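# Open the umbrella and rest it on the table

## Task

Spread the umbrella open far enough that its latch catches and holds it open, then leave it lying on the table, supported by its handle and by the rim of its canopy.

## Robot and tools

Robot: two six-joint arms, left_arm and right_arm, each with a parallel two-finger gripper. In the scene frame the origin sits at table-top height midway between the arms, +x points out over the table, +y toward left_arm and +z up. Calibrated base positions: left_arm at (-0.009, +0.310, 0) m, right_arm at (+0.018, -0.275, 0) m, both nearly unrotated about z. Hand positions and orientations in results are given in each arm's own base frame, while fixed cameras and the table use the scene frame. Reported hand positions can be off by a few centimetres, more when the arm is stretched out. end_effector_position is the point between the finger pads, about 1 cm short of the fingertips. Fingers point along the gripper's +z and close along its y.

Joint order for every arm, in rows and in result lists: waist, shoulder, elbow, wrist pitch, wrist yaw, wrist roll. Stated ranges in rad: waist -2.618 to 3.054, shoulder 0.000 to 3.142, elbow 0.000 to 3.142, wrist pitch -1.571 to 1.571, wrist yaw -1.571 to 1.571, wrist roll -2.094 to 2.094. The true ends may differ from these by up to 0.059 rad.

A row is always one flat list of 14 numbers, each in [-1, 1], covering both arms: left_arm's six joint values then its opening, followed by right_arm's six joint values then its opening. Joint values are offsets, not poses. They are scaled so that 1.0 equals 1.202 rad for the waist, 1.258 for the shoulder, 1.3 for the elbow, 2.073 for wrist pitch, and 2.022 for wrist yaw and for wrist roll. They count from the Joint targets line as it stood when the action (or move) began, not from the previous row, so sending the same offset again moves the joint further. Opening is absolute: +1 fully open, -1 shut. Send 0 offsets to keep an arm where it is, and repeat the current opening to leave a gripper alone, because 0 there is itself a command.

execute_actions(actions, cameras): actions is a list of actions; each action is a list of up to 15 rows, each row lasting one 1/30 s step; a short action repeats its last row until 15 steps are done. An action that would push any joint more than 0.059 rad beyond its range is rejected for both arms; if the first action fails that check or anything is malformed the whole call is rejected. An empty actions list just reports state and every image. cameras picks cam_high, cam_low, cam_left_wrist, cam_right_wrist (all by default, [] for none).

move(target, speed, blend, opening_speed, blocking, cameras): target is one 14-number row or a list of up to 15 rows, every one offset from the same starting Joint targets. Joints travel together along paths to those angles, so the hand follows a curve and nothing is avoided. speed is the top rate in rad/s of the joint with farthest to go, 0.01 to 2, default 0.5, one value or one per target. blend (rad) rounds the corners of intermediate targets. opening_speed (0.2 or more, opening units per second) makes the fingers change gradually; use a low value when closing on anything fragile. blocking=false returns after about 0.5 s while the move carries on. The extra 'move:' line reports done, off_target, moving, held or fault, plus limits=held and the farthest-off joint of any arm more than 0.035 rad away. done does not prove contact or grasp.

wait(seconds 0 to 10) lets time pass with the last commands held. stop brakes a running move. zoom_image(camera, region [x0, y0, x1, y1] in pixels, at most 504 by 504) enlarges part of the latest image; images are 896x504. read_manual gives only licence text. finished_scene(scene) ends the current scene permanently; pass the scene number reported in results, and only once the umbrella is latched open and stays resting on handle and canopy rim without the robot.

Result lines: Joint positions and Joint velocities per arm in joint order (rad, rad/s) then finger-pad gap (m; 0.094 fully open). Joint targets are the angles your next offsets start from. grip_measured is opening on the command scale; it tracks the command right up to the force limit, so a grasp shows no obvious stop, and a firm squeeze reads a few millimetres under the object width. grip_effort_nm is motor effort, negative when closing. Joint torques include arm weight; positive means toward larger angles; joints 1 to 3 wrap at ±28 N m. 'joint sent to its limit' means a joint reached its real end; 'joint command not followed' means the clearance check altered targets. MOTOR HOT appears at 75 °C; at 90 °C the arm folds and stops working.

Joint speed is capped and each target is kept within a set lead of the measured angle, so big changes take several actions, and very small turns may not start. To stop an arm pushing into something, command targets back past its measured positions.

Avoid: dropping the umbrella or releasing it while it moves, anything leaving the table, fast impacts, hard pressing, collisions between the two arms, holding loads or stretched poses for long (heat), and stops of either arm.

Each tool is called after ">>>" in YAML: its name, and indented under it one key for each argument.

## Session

>>> execute_actions:
  actions: []

>>> zoom_image:
  camera: "cam_high"
  region: [320, 100, 660, 340]

Scene clock: 0.00 s.
left_arm: end_effector_position=(+0.5470, +0.0122, +0.4007) grip_measured=+1.000 grip_effort_nm=n/a end_effector_quat_wxyz=(+0.760, +0.317, +0.567, -0.009) | right_arm: end_effector_position=(+0.2406, +0.0140, +0.1990) grip_measured=+1.000 grip_effort_nm=n/a end_effector_quat_wxyz=(+0.640, +0.280, +0.713, -0.053)
Joint positions: left_arm=[0.246 1.825 1.521 0.518 0.756 0.349 0.094] | right_arm=[0.825 0.663 0.367 -0.259 1.234 0.82 0.094]
Joint velocities: within noise
Joint torques (N m): no reading
Motor temperatures (°C): left_arm=[34 34 37 34 32 31 31] | right_arm=[35 34 34 34 33 34 34]
Heat: left arm: 37 °C; right arm: 35 °C.
Joint targets: left_arm=[0.246 1.820 1.526 0.508 0.754 0.346] | right_arm=[0.825 0.659 0.374 -0.267 1.244 0.818]
Tool commands: left_gripper/opening=+1.0 right_gripper/opening=+1.0

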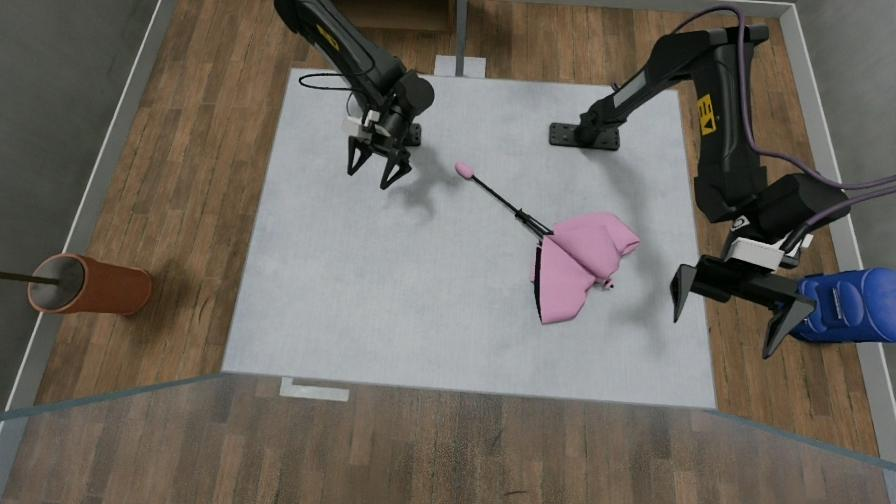

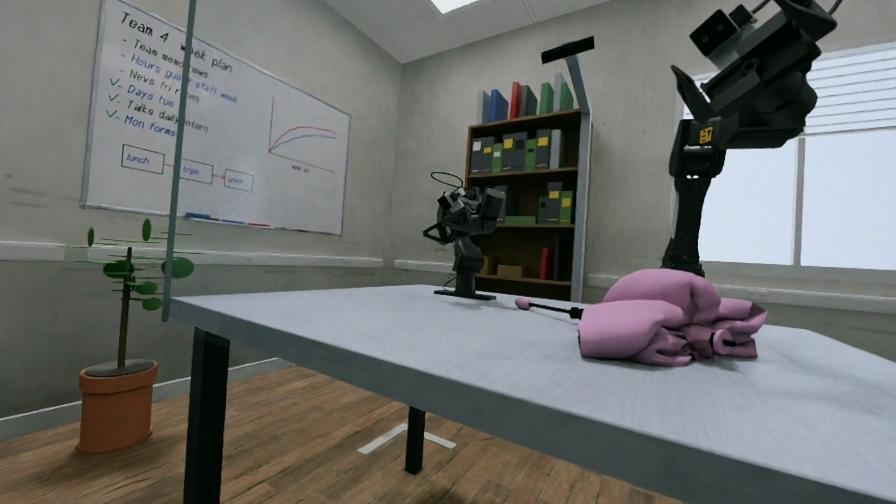

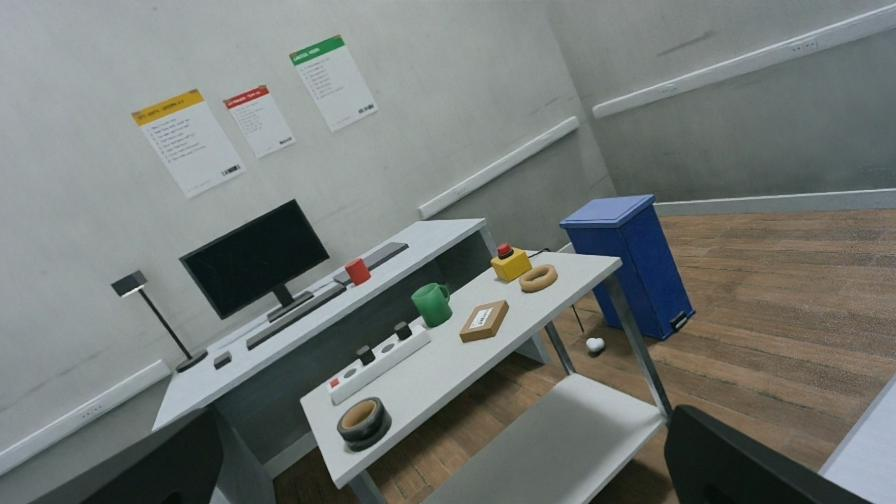

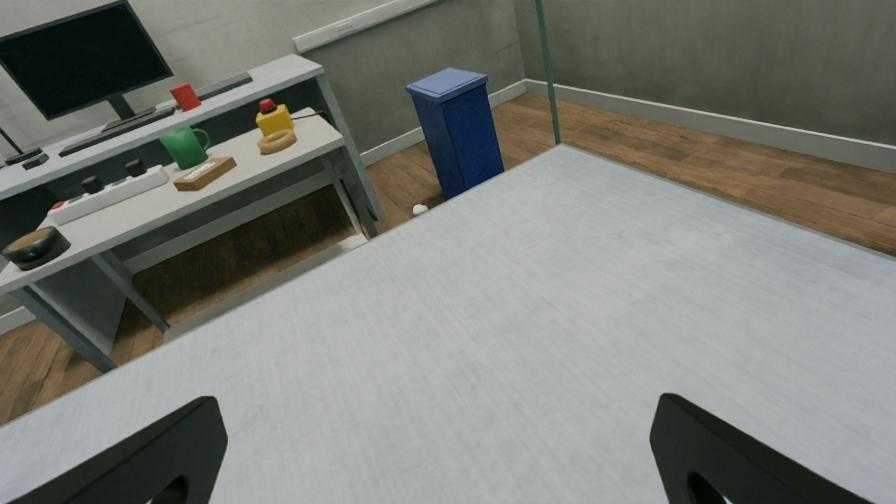

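Scaled by 1.482 from the camera's 896x504 image, which has a finer 1280x720 frame.

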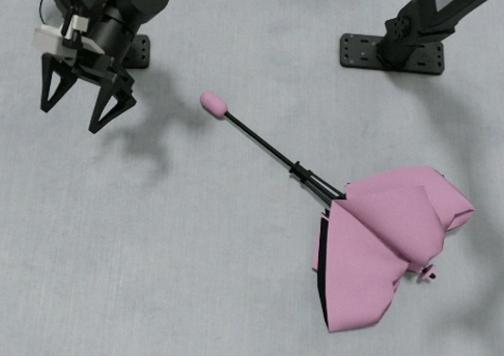

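>>> move:
  target: [0,0,0,0,0,0,-0.4,0.1788,0.7417,0.3982,0.1241,-0.5384,-0.3392,0]
  speed: 1.0

Scene clock: 11.37 s.
left_arm: end_effector_position=(+0.5470, +0.0122, +0.4007) grip_measured=-0.398 grip_effort_nm=-0.085 end_effector_quat_wxyz=(+0.760, +0.317, +0.567, -0.009) | right_arm: end_effector_position=(+0.2402, +0.3519, +0.0961) grip_measured=+0.002 grip_effort_nm=-0.154 end_effector_quat_wxyz=(+0.371, -0.367, +0.839, +0.157)
Joint positions: left_arm=[0.246 1.825 1.521 0.518 0.756 0.349 0.028] | right_arm=[1.038 1.582 0.855 -0.027 0.166 0.143 0.047]
Joint torques (N m): left_arm=[0.03 -8.83 8.09 1.93 -0.12 0] | right_arm=[0.1 -5.18 10.21 1.73 -0.03 -0.1]
Joint targets: left_arm=[0.246 1.820 1.526 0.508 0.754 0.346] | right_arm=[1.040 1.592 0.892 -0.010 0.156 0.132]
move: off_target (right_arm); right_arm: the elbow is farthest, 0.037 rad from its target

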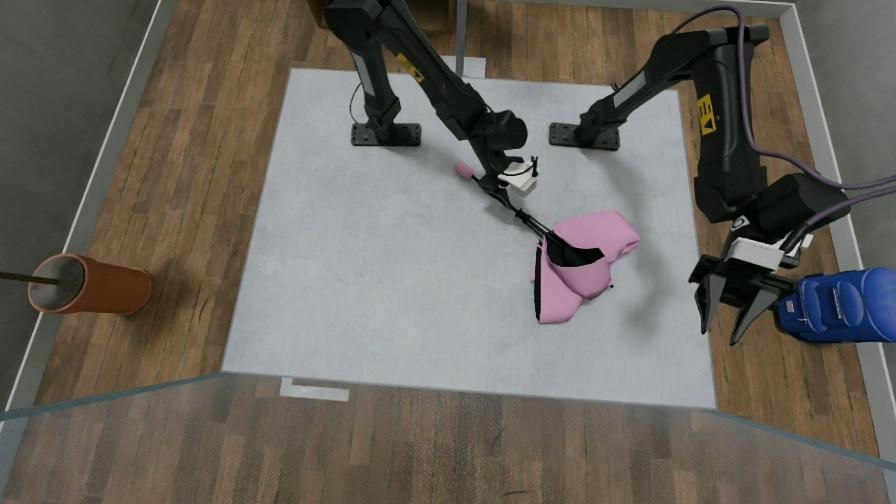

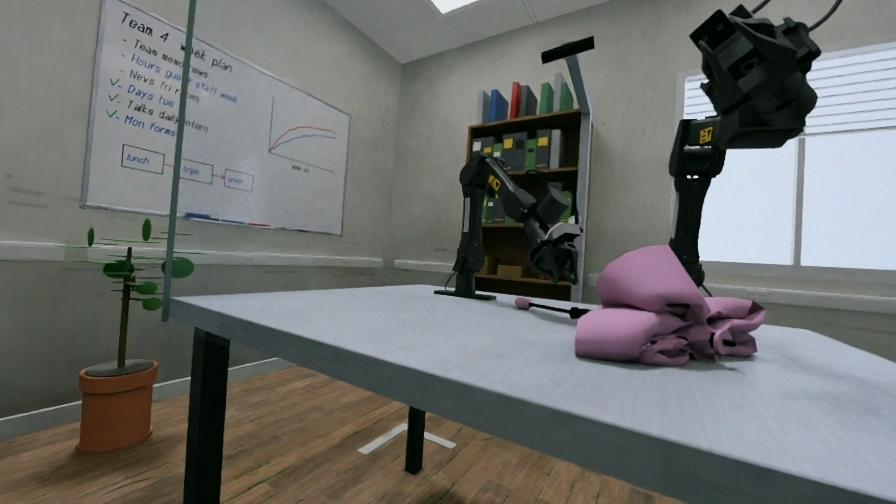

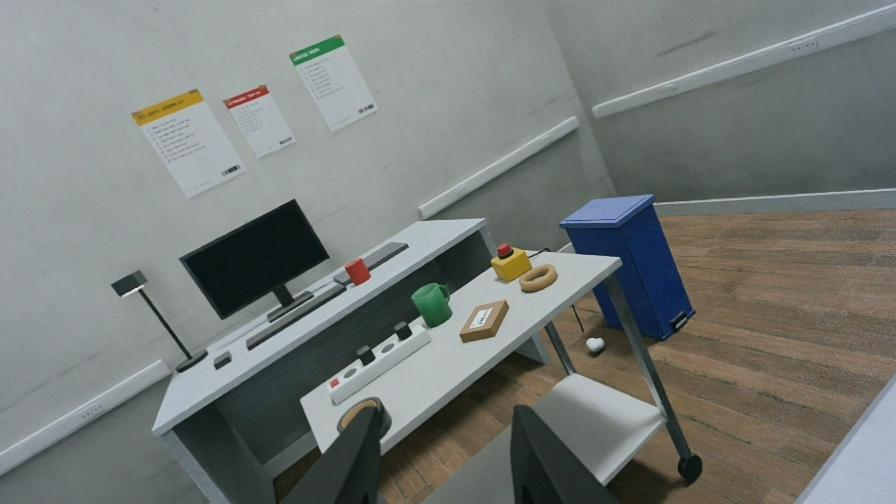

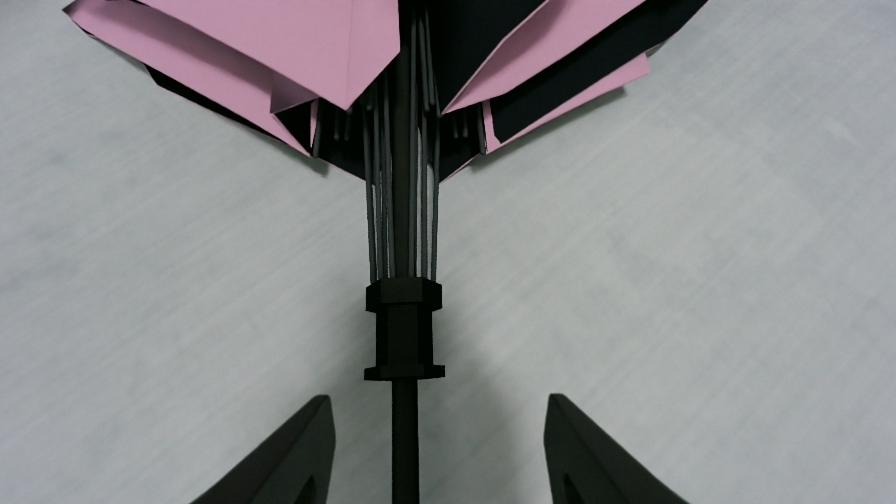

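>>> move:
  target: [0,0,0,0,0,0,-0.4,0.0269,0.2124,-0.0925,0.1851,0.0119,0.0107,0]
  speed: 0.35
  cameras: ["cam_right_wrist"]

Scene clock: 17.67 s.
left_arm: end_effector_position=(+0.5470, +0.0122, +0.4007) grip_measured=-0.398 grip_effort_nm=-0.081 end_effector_quat_wxyz=(+0.760, +0.317, +0.567, -0.009) | right_arm: end_effector_position=(+0.2426, +0.3820, +0.0295) grip_measured=+0.002 grip_effort_nm=-0.149 end_effector_quat_wxyz=(+0.387, -0.372, +0.825, +0.177)
Joint positions: left_arm=[0.246 1.825 1.521 0.518 0.756 0.349 0.028] | right_arm=[1.067 1.845 0.786 0.357 0.165 0.144 0.047]
Joint torques (N m): left_arm=[0.03 -8.81 8.09 1.94 -0.11 0] | right_arm=[0.47 -6.08 4.62 1.77 0.25 0.11]
Joint targets: left_arm=[0.246 1.820 1.526 0.508 0.754 0.346] | right_arm=[1.072 1.859 0.772 0.374 0.180 0.153]
move: done
Images, in order: cam_right_wrist.

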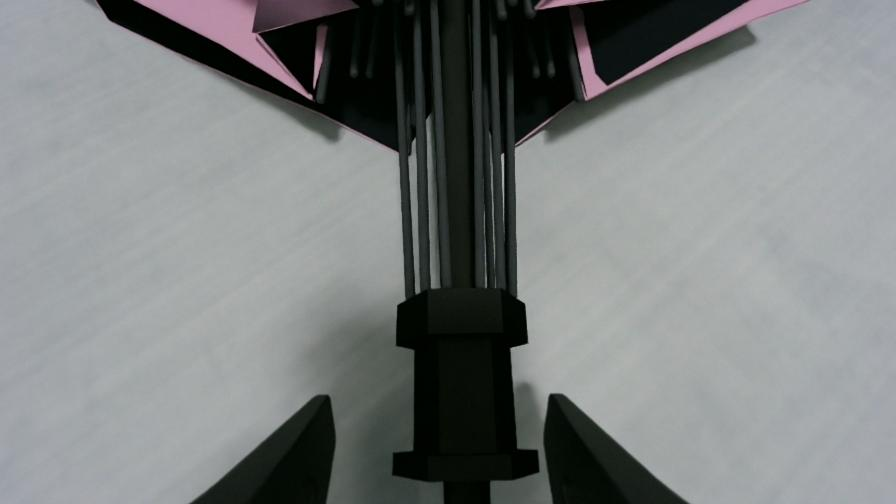

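>>> move:
  target: [0,0,0,0,0,0,-0.4,-0.013,-0.0065,-0.0645,0.0364,0,0,0]
  speed: 0.2
  cameras: ["cam_right_wrist"]

Scene clock: 23.47 s.
left_arm: end_effector_position=(+0.5470, +0.0122, +0.4007) grip_measured=-0.398 grip_effort_nm=-0.090 end_effector_quat_wxyz=(+0.760, +0.317, +0.567, -0.009) | right_arm: end_effector_position=(+0.2366, +0.3673, +0.0160) grip_measured=+0.002 grip_effort_nm=-0.139 end_effector_quat_wxyz=(+0.387, -0.370, +0.826, +0.176)
Joint positions: left_arm=[0.246 1.825 1.521 0.518 0.756 0.349 0.028] | right_arm=[1.063 1.845 0.705 0.436 0.165 0.145 0.047]
Joint torques (N m): left_arm=[0.03 -8.81 8.08 1.94 -0.11 0] | right_arm=[-0.66 -6.41 4.07 1.73 0.24 0.09]
Joint targets: left_arm=[0.246 1.820 1.526 0.508 0.754 0.346] | right_arm=[1.057 1.851 0.688 0.450 0.180 0.154]
move: done
Images, in order: cam_right_wrist.

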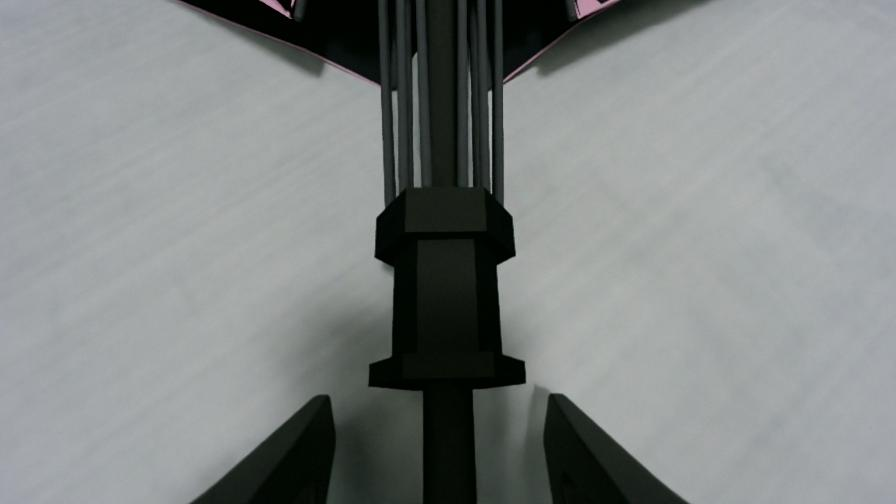

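>>> move:
  target:
    - [0,0,0,0,0,0,-0.4,0,0,0,0,0,0,-0.95]
    - [0.208,-0.0541,0.3069,-0.9696,-0.0321,-0.3956,-0.4,-0.01,-0.1645,0.1254,-0.1775,-0.0099,-0.0084,-0.95]
    - [0.208,-0.0541,0.3069,-0.9696,-0.0321,-0.3956,-0.4,-0.5266,-0.5358,-0.1138,-0.3145,-0.3477,-0.3279,-0.95]
  speed: [0.3,0.8,0.3]
  opening_speed: 0.6

Scene clock: 35.03 s.
left_arm: end_effector_position=(+0.3625, +0.0664, +0.2628) grip_measured=-0.399 grip_effort_nm=-0.076 end_effector_quat_wxyz=(+0.101, -0.395, +0.850, -0.333) | right_arm: end_effector_position=(+0.2402, +0.2012, +0.0878) grip_measured=-0.850 grip_effort_nm=-1.062 end_effector_quat_wxyz=(+0.337, -0.480, +0.782, +0.213)
Joint positions: left_arm=[0.49 1.776 1.898 -1.492 0.687 -0.452 0.028] | right_arm=[0.428 1.205 0.551 -0.225 -0.481 -0.497 0.007]
Joint torques (N m): left_arm=[0.54 -8.75 8.46 0.77 0.38 0.03] | right_arm=[-0.4 -5.2 6 1.6 -0.69 -0.11]
Joint targets: left_arm=[0.496 1.752 1.925 -1.502 0.689 -0.454] | right_arm=[0.424 1.177 0.540 -0.202 -0.523 -0.509]
move: off_target (right_arm); right_arm: the wrist yaw is farthest, 0.042 rad from its target

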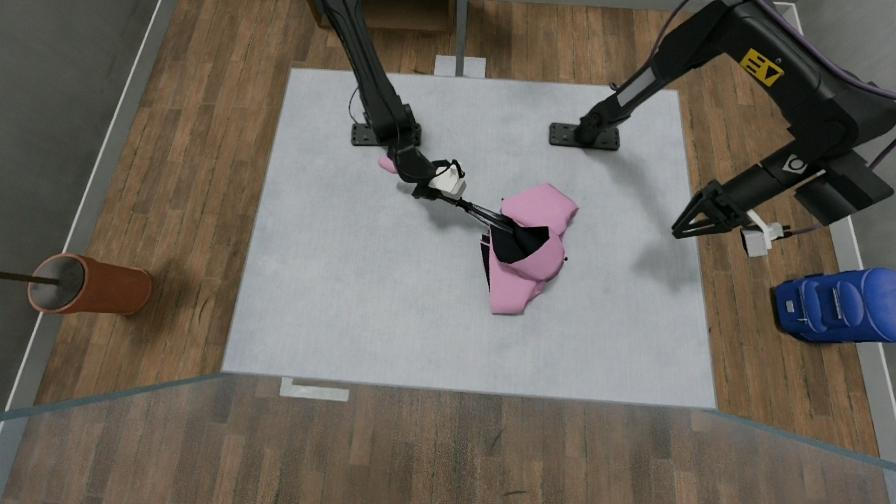

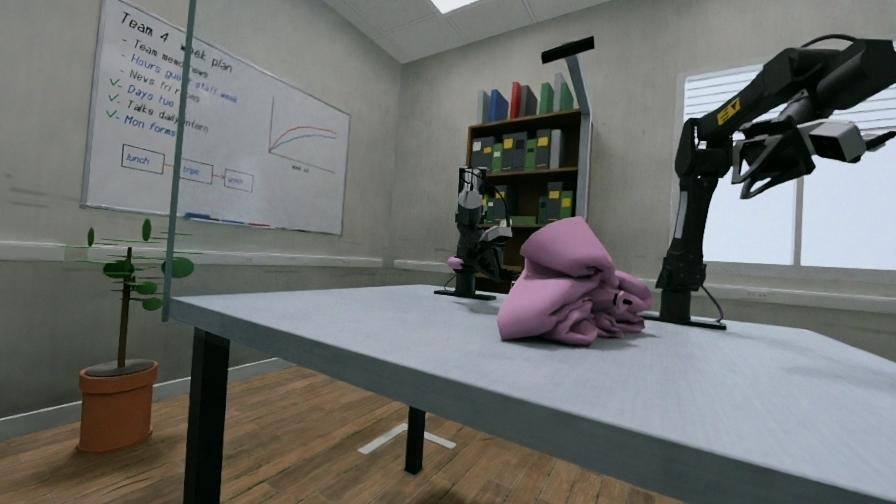

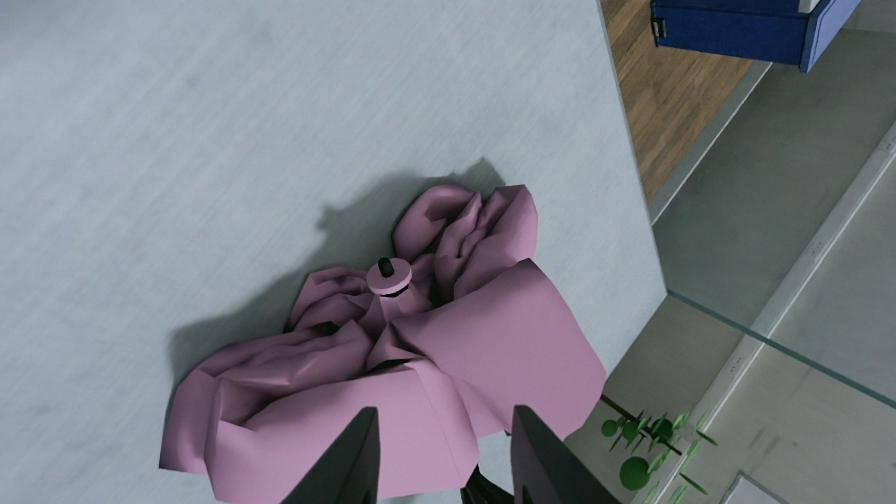

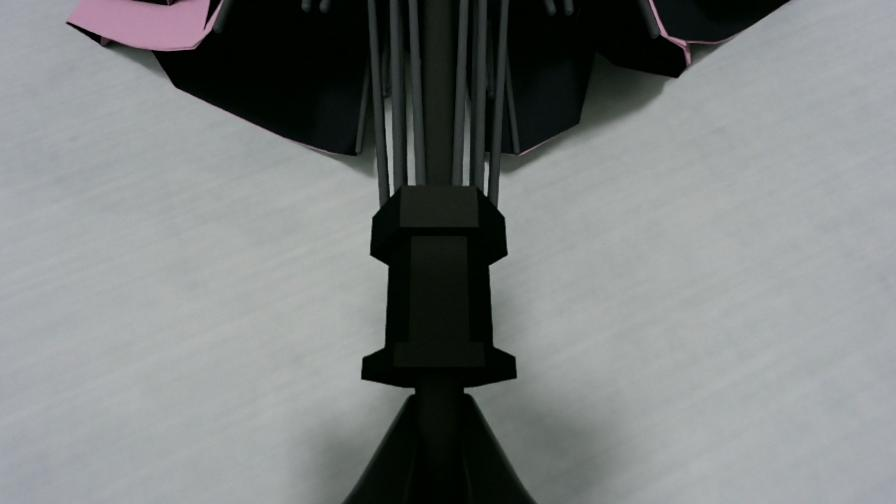

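>>> move:
  target: [-0.1996,0.2621,-0.3003,0.1414,0.1208,-0.0934,-0.4,0,0,0,0,0,0,-0.95]
  speed: 0.5
  cameras: ["cam_left_wrist","cam_low"]

>>> zoom_image:
  camera: "cam_left_wrist"
  region: [250, 180, 650, 504]

Scene clock: 45.20 s.
left_arm: end_effector_position=(+0.3804, -0.0465, +0.1017) grip_measured=-0.399 grip_effort_nm=-0.081 end_effector_quat_wxyz=(-0.164, -0.422, +0.789, -0.417) | right_arm: end_effector_position=(+0.2400, +0.2015, +0.0879) grip_measured=-0.850 grip_effort_nm=-1.057 end_effector_quat_wxyz=(+0.337, -0.481, +0.781, +0.213)
Joint positions: left_arm=[0.253 2.074 1.542 -1.219 0.916 -0.64 0.028] | right_arm=[0.428 1.205 0.551 -0.225 -0.483 -0.499 0.007]
Joint torques (N m): left_arm=[0.21 -8.34 5.24 0.25 0.6 0.01] | right_arm=[-0.38 -5.23 5.96 1.6 -0.67 -0.09]
Motor temperatures (°C): left_arm=[34 38 40 36 32 31 30] | right_arm=[35 35 35 39 33 34 35]
Joint targets: left_arm=[0.256 2.082 1.535 -1.208 0.933 -0.643] | right_arm=[0.424 1.177 0.540 -0.202 -0.523 -0.509]
move: off_target (right_arm); right_arm: the wrist yaw is farthest, 0.040 rad from its target
Images, in order: cam_low, cam_left_wrist.

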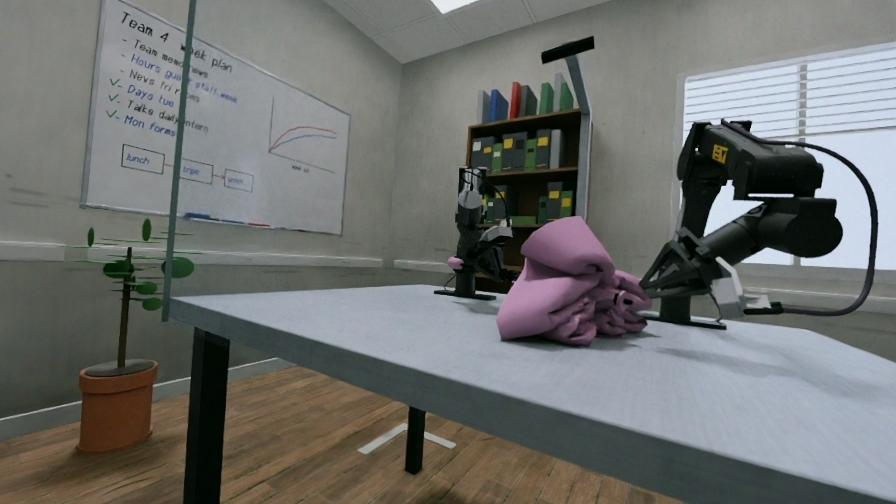

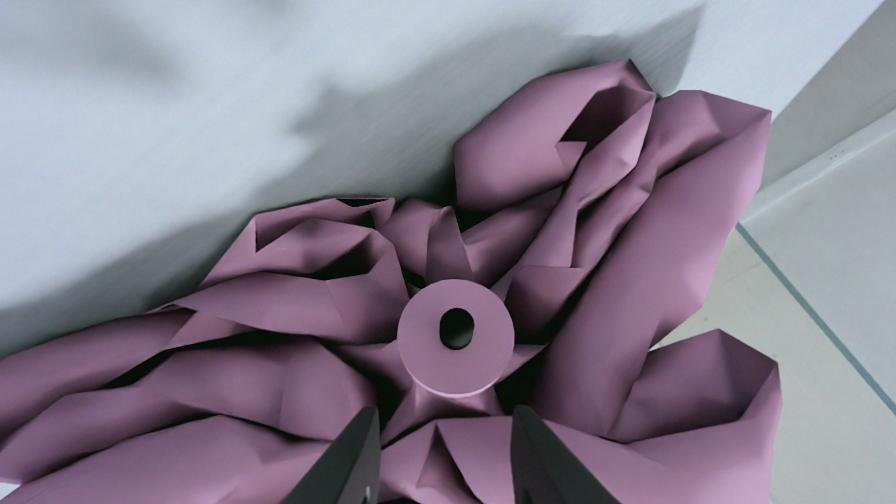

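Scaled by 1.260 from the camera's 896x504 image, which has a finer 1280x720 frame.

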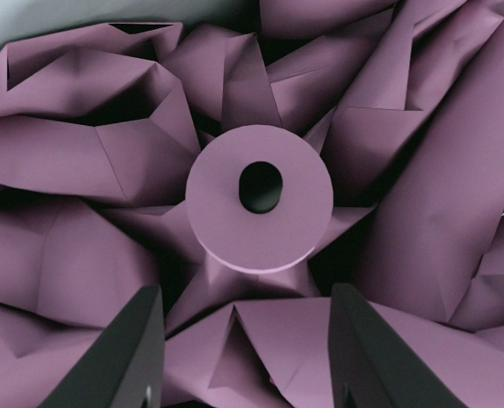

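>>> move:
  target: [-0.0563,0.012,-0.049,0.0817,0.0046,-0.056,-0.4,0,0,0,0,0,0,-0.95]
  speed: 0.15
  cameras: ["cam_left_wrist","cam_low"]

>>> zoom_image:
  camera: "cam_left_wrist"
  region: [250, 180, 650, 504]

>>> zoom_image:
  camera: "cam_low"
  region: [560, 240, 760, 350]

Scene clock: 53.27 s.
left_arm: end_effector_position=(+0.3933, -0.0669, +0.0875) grip_measured=-0.399 grip_effort_nm=-0.071 end_effector_quat_wxyz=(-0.151, -0.420, +0.789, -0.421) | right_arm: end_effector_position=(+0.2400, +0.2015, +0.0879) grip_measured=-0.850 grip_effort_nm=-1.067 end_effector_quat_wxyz=(+0.337, -0.481, +0.781, +0.213)
Joint positions: left_arm=[0.194 2.074 1.488 -1.049 0.926 -0.753 0.028] | right_arm=[0.428 1.205 0.551 -0.225 -0.483 -0.499 0.007]
Joint torques (N m): left_arm=[-0.44 -7.3 4.62 0.48 0.62 0.01] | right_arm=[-0.4 -5.2 5.98 1.61 -0.68 -0.09]
Joint targets: left_arm=[0.188 2.097 1.471 -1.039 0.942 -0.756] | right_arm=[0.424 1.177 0.540 -0.202 -0.523 -0.509]
move: off_target (right_arm); right_arm: the wrist yaw is farthest, 0.040 rad from its target
Images, in order: cam_low, cam_left_wrist.

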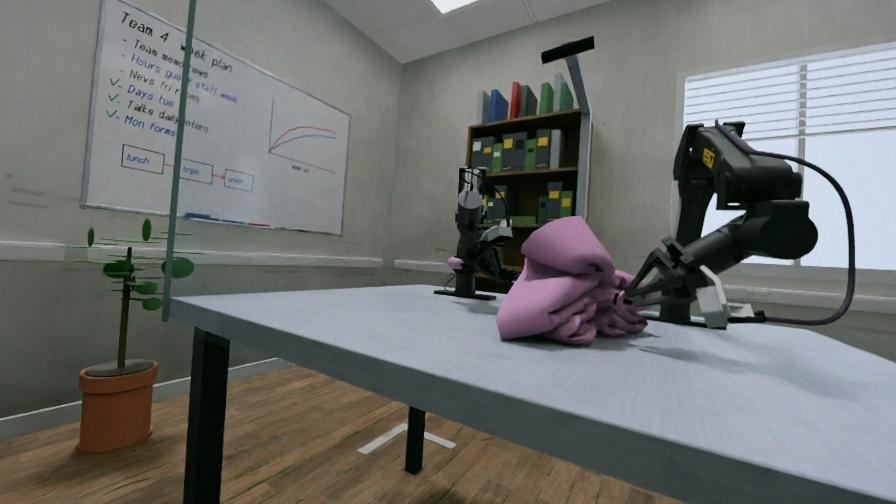

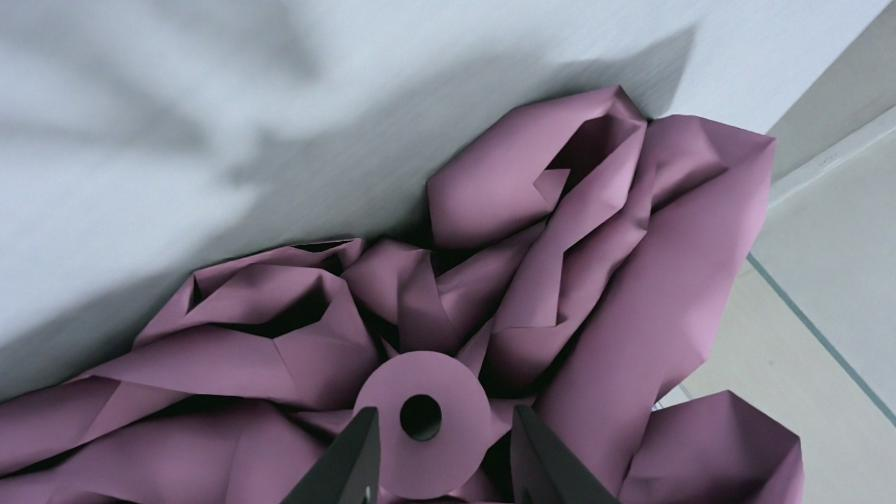

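Scaled by 1.260 from the camera's 896x504 image, which has a finer 1280x720 frame.

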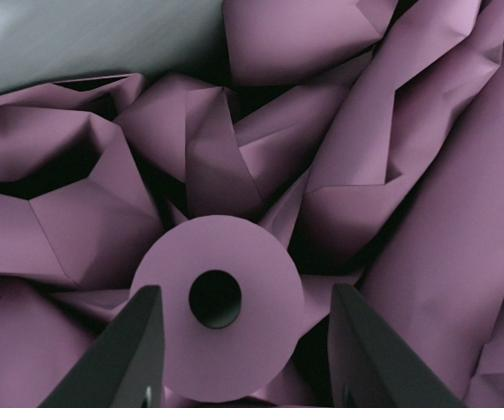

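Scaled by 2.520 from the camera's 896x504 image, which has a finer 1280x720 frame.

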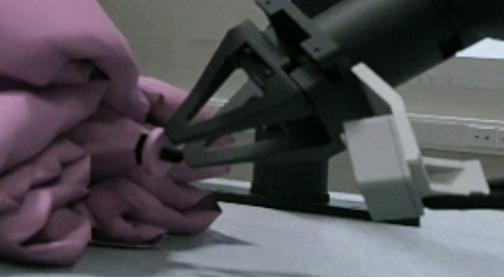

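>>> move:
  target: [-0.0151,-0.0103,-0.0342,0.0277,0.001,-0.0119,-0.4,0,0,0,0,0,0,-0.95]
  speed: 0.1
  cameras: ["cam_left_wrist","cam_low"]

>>> zoom_image:
  camera: "cam_left_wrist"
  region: [250, 180, 650, 504]

>>> zoom_image:
  camera: "cam_low"
  region: [560, 240, 760, 350]

Scene clock: 59.90 s.
left_arm: end_effector_position=(+0.3910, -0.0731, +0.0771) grip_measured=-0.399 grip_effort_nm=-0.076 end_effector_quat_wxyz=(-0.152, -0.421, +0.789, -0.421) | right_arm: end_effector_position=(+0.2390, +0.2010, +0.0870) grip_measured=-0.850 grip_effort_nm=-1.067 end_effector_quat_wxyz=(+0.334, -0.481, +0.782, +0.213)
Joint positions: left_arm=[0.179 2.074 1.444 -0.989 0.927 -0.777 0.028] | right_arm=[0.428 1.205 0.551 -0.231 -0.483 -0.499 0.007]
Joint torques (N m): left_arm=[-0.79 -8.17 4.51 0.46 0.63 0.01] | right_arm=[-0.38 -5.22 5.97 1.65 -0.68 -0.08]
Joint targets: left_arm=[0.170 2.084 1.426 -0.982 0.944 -0.780] | right_arm=[0.424 1.177 0.540 -0.202 -0.523 -0.510]
move: off_target (right_arm); right_arm: the wrist yaw is farthest, 0.040 rad from its target
Images, in order: cam_low, cam_left_wrist.

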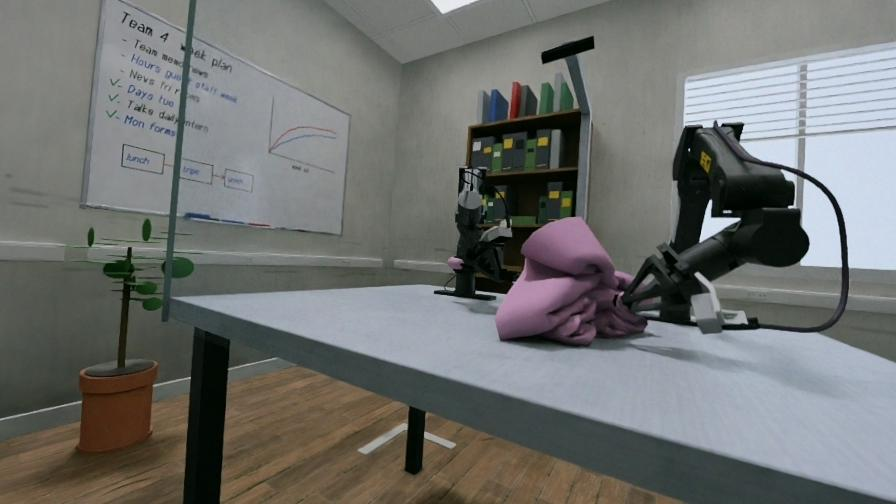

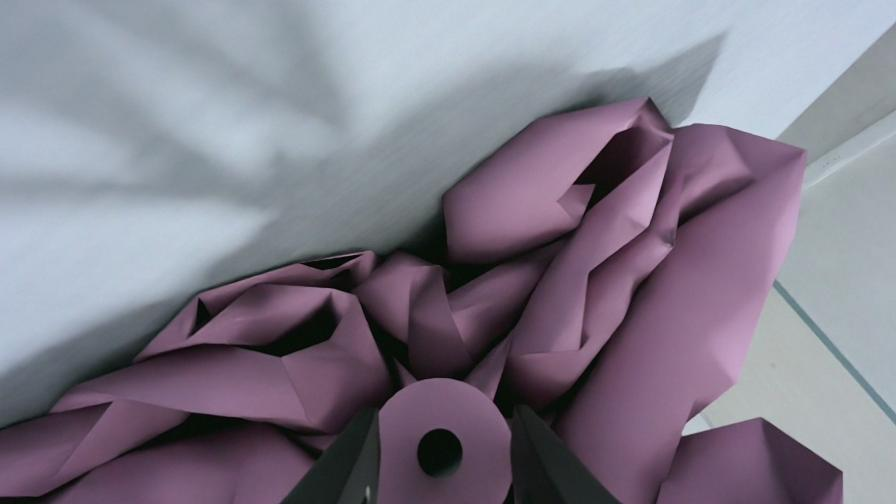

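Scaled by 1.260 from the camera's 896x504 image, which has a finer 1280x720 frame.

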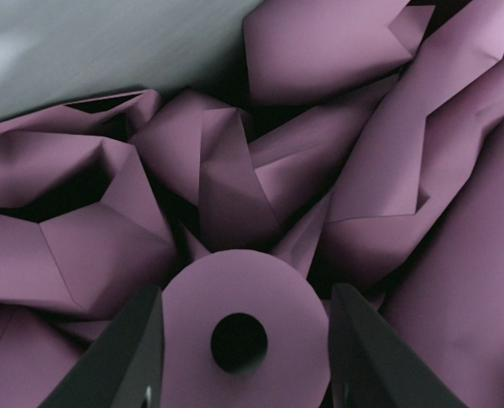

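Scaled by 2.520 from the camera's 896x504 image, which has a finer 1280x720 frame.

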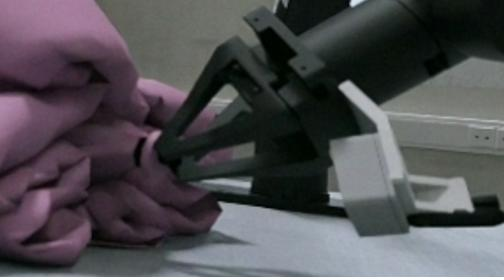

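>>> move:
  target:
    - [-0.0106,-0.0095,-0.0141,0.0111,0,-0.0129,-0.4,0,0,0,0,0,0,-0.95]
    - [-0.0106,-0.0095,-0.0141,0.0111,0,-0.0129,-0.97,0,0,0,0,0,0,-0.95]
  speed: 0.1
  opening_speed: 0.4
  cameras: ["cam_left_wrist","cam_low"]

>>> zoom_image:
  camera: "cam_left_wrist"
  region: [250, 180, 650, 504]

Scene clock: 65.53 s.
left_arm: end_effector_position=(+0.3914, -0.0754, +0.0722) grip_measured=-0.873 grip_effort_nm=-1.018 end_effector_quat_wxyz=(-0.152, -0.426, +0.788, -0.418) | right_arm: end_effector_position=(+0.2377, +0.1998, +0.0855) grip_measured=-0.850 grip_effort_nm=-1.062 end_effector_quat_wxyz=(+0.329, -0.480, +0.785, +0.214)
Joint positions: left_arm=[0.171 2.074 1.426 -0.955 0.922 -0.803 0.006] | right_arm=[0.426 1.205 0.551 -0.242 -0.483 -0.499 0.007]
Joint torques (N m): left_arm=[-1.18 -8.99 4.46 0.39 0.68 0.01] | right_arm=[-0.2 -5.19 5.94 1.75 -0.69 -0.09]
Joint targets: left_arm=[0.157 2.072 1.408 -0.958 0.944 -0.806] | right_arm=[0.424 1.177 0.540 -0.202 -0.523 -0.510]
move: off_target (right_arm); right_arm: the wrist pitch is farthest, 0.040 rad from its target
Images, in order: cam_low, cam_left_wrist.

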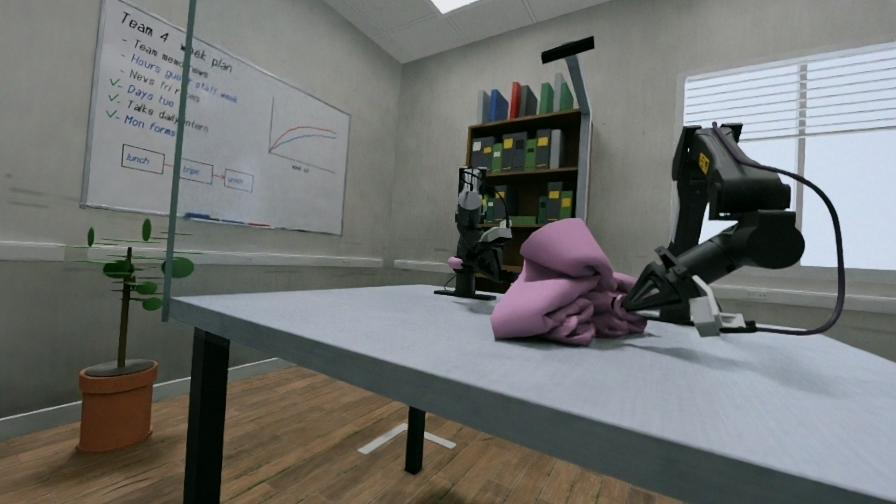

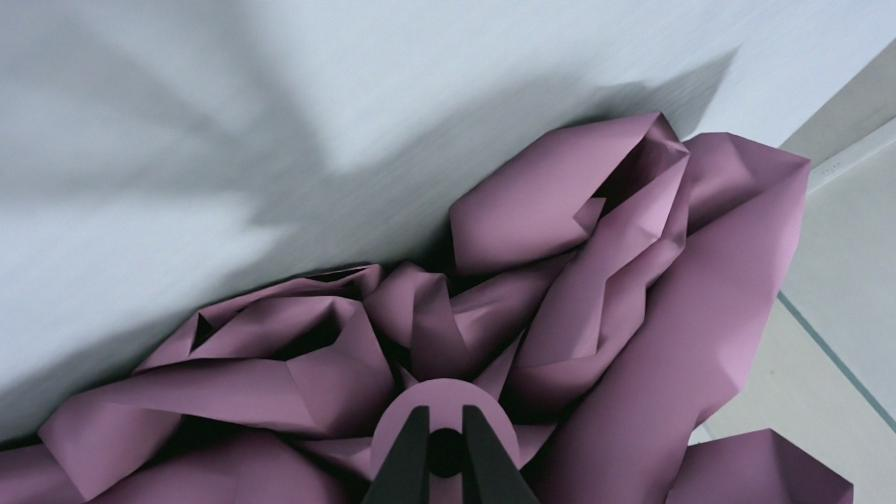

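Scaled by 1.260 from the camera's 896x504 image, which has a finer 1280x720 frame.

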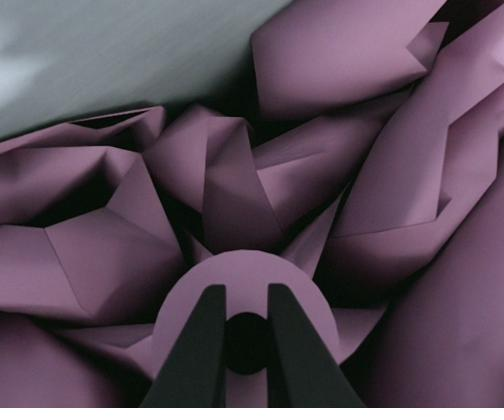

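>>> move:
  target:
    - [0.0507,-0.1081,0.0512,-0.0196,0.0294,0.0633,-0.97,-0.1259,0.1003,-0.0011,0.1187,-0.0849,-0.0707,-0.97]
    - [0.0219,-0.2163,0.1024,-0.0392,0.0588,0.1269,-0.97,-0.2517,0.2006,-0.0022,0.2373,-0.1698,-0.1418,-0.97]
  speed: 0.15
  blend: 0.05

Scene clock: 111.93 s.
left_arm: end_effector_position=(+0.4005, -0.0795, +0.2029) grip_measured=-0.874 grip_effort_nm=-1.038 end_effector_quat_wxyz=(+0.012, -0.261, +0.820, -0.509) | right_arm: end_effector_position=(+0.3122, +0.1788, +0.1157) grip_measured=-0.850 grip_effort_nm=-1.057 end_effector_quat_wxyz=(+0.504, -0.535, +0.643, +0.215)
Joint positions: left_arm=[0.19 1.827 1.518 -1.008 1.05 -0.575 0.006] | right_arm=[0.136 1.424 0.546 0.228 -0.85 -0.81 0.007]
Joint torques (N m): left_arm=[-0.5 -9.78 8.62 0.6 0.63 0.32] | right_arm=[-1.44 -3.88 5.68 2.09 -0.49 0.15]
Heat: left arm: 39 °C; right arm: 40 °C.
Joint targets: left_arm=[0.184 1.800 1.541 -1.040 1.063 -0.549] | right_arm=[0.121 1.429 0.537 0.290 -0.867 -0.796]
move: off_target (right_arm); right_arm: the wrist pitch is farthest, 0.062 rad from its target

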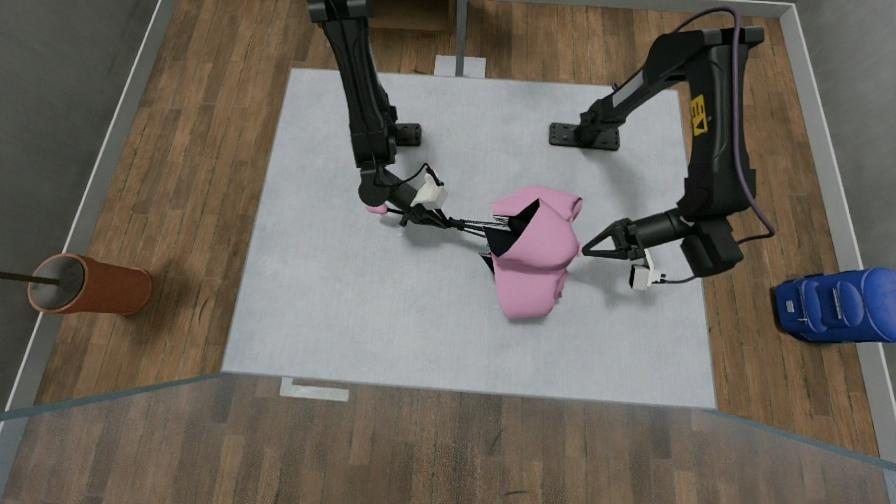

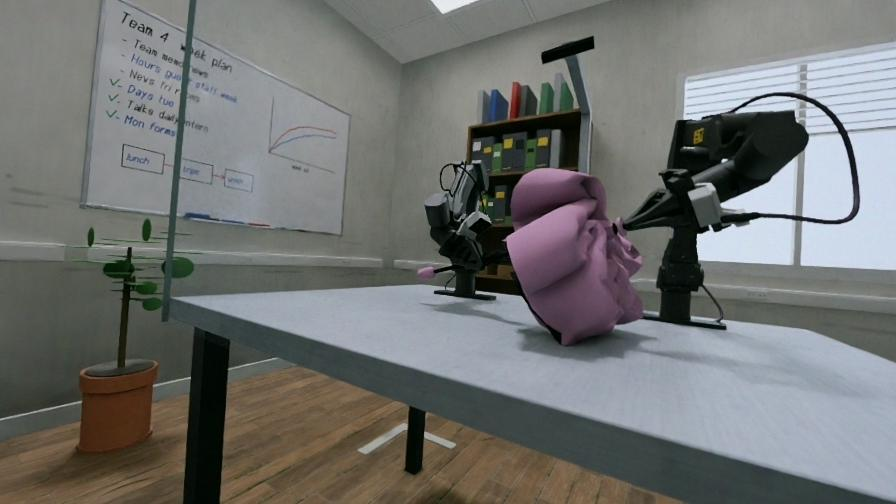

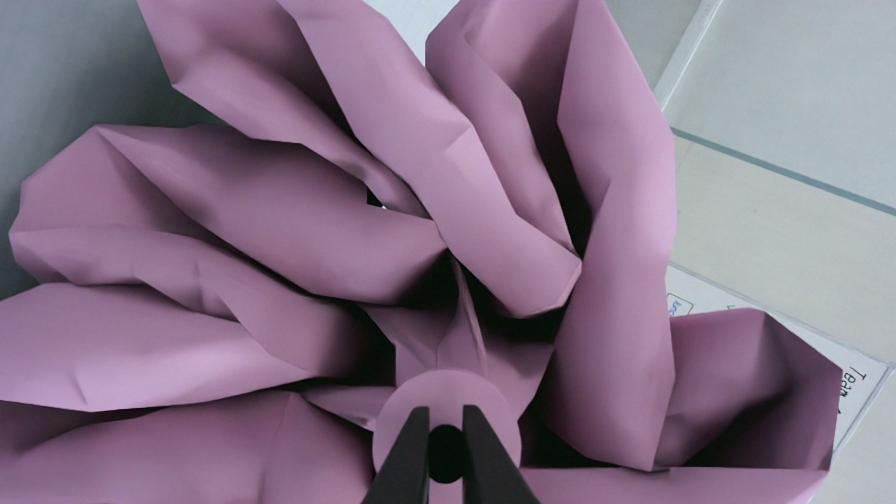

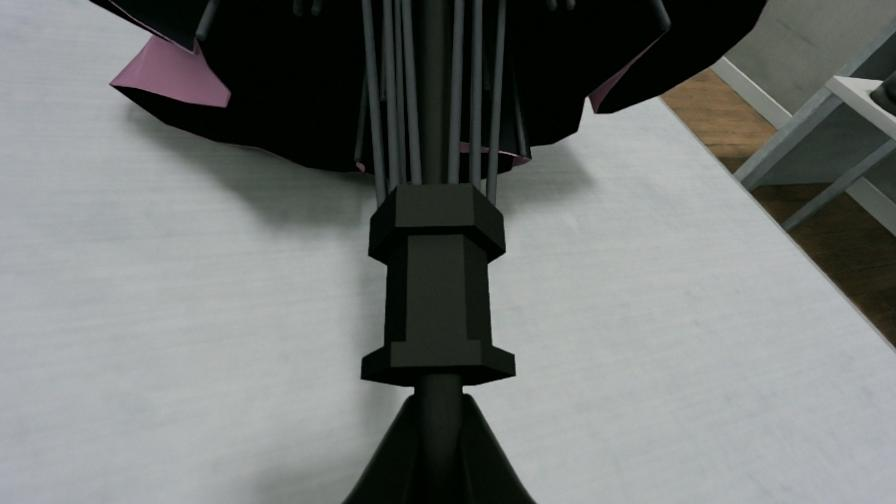

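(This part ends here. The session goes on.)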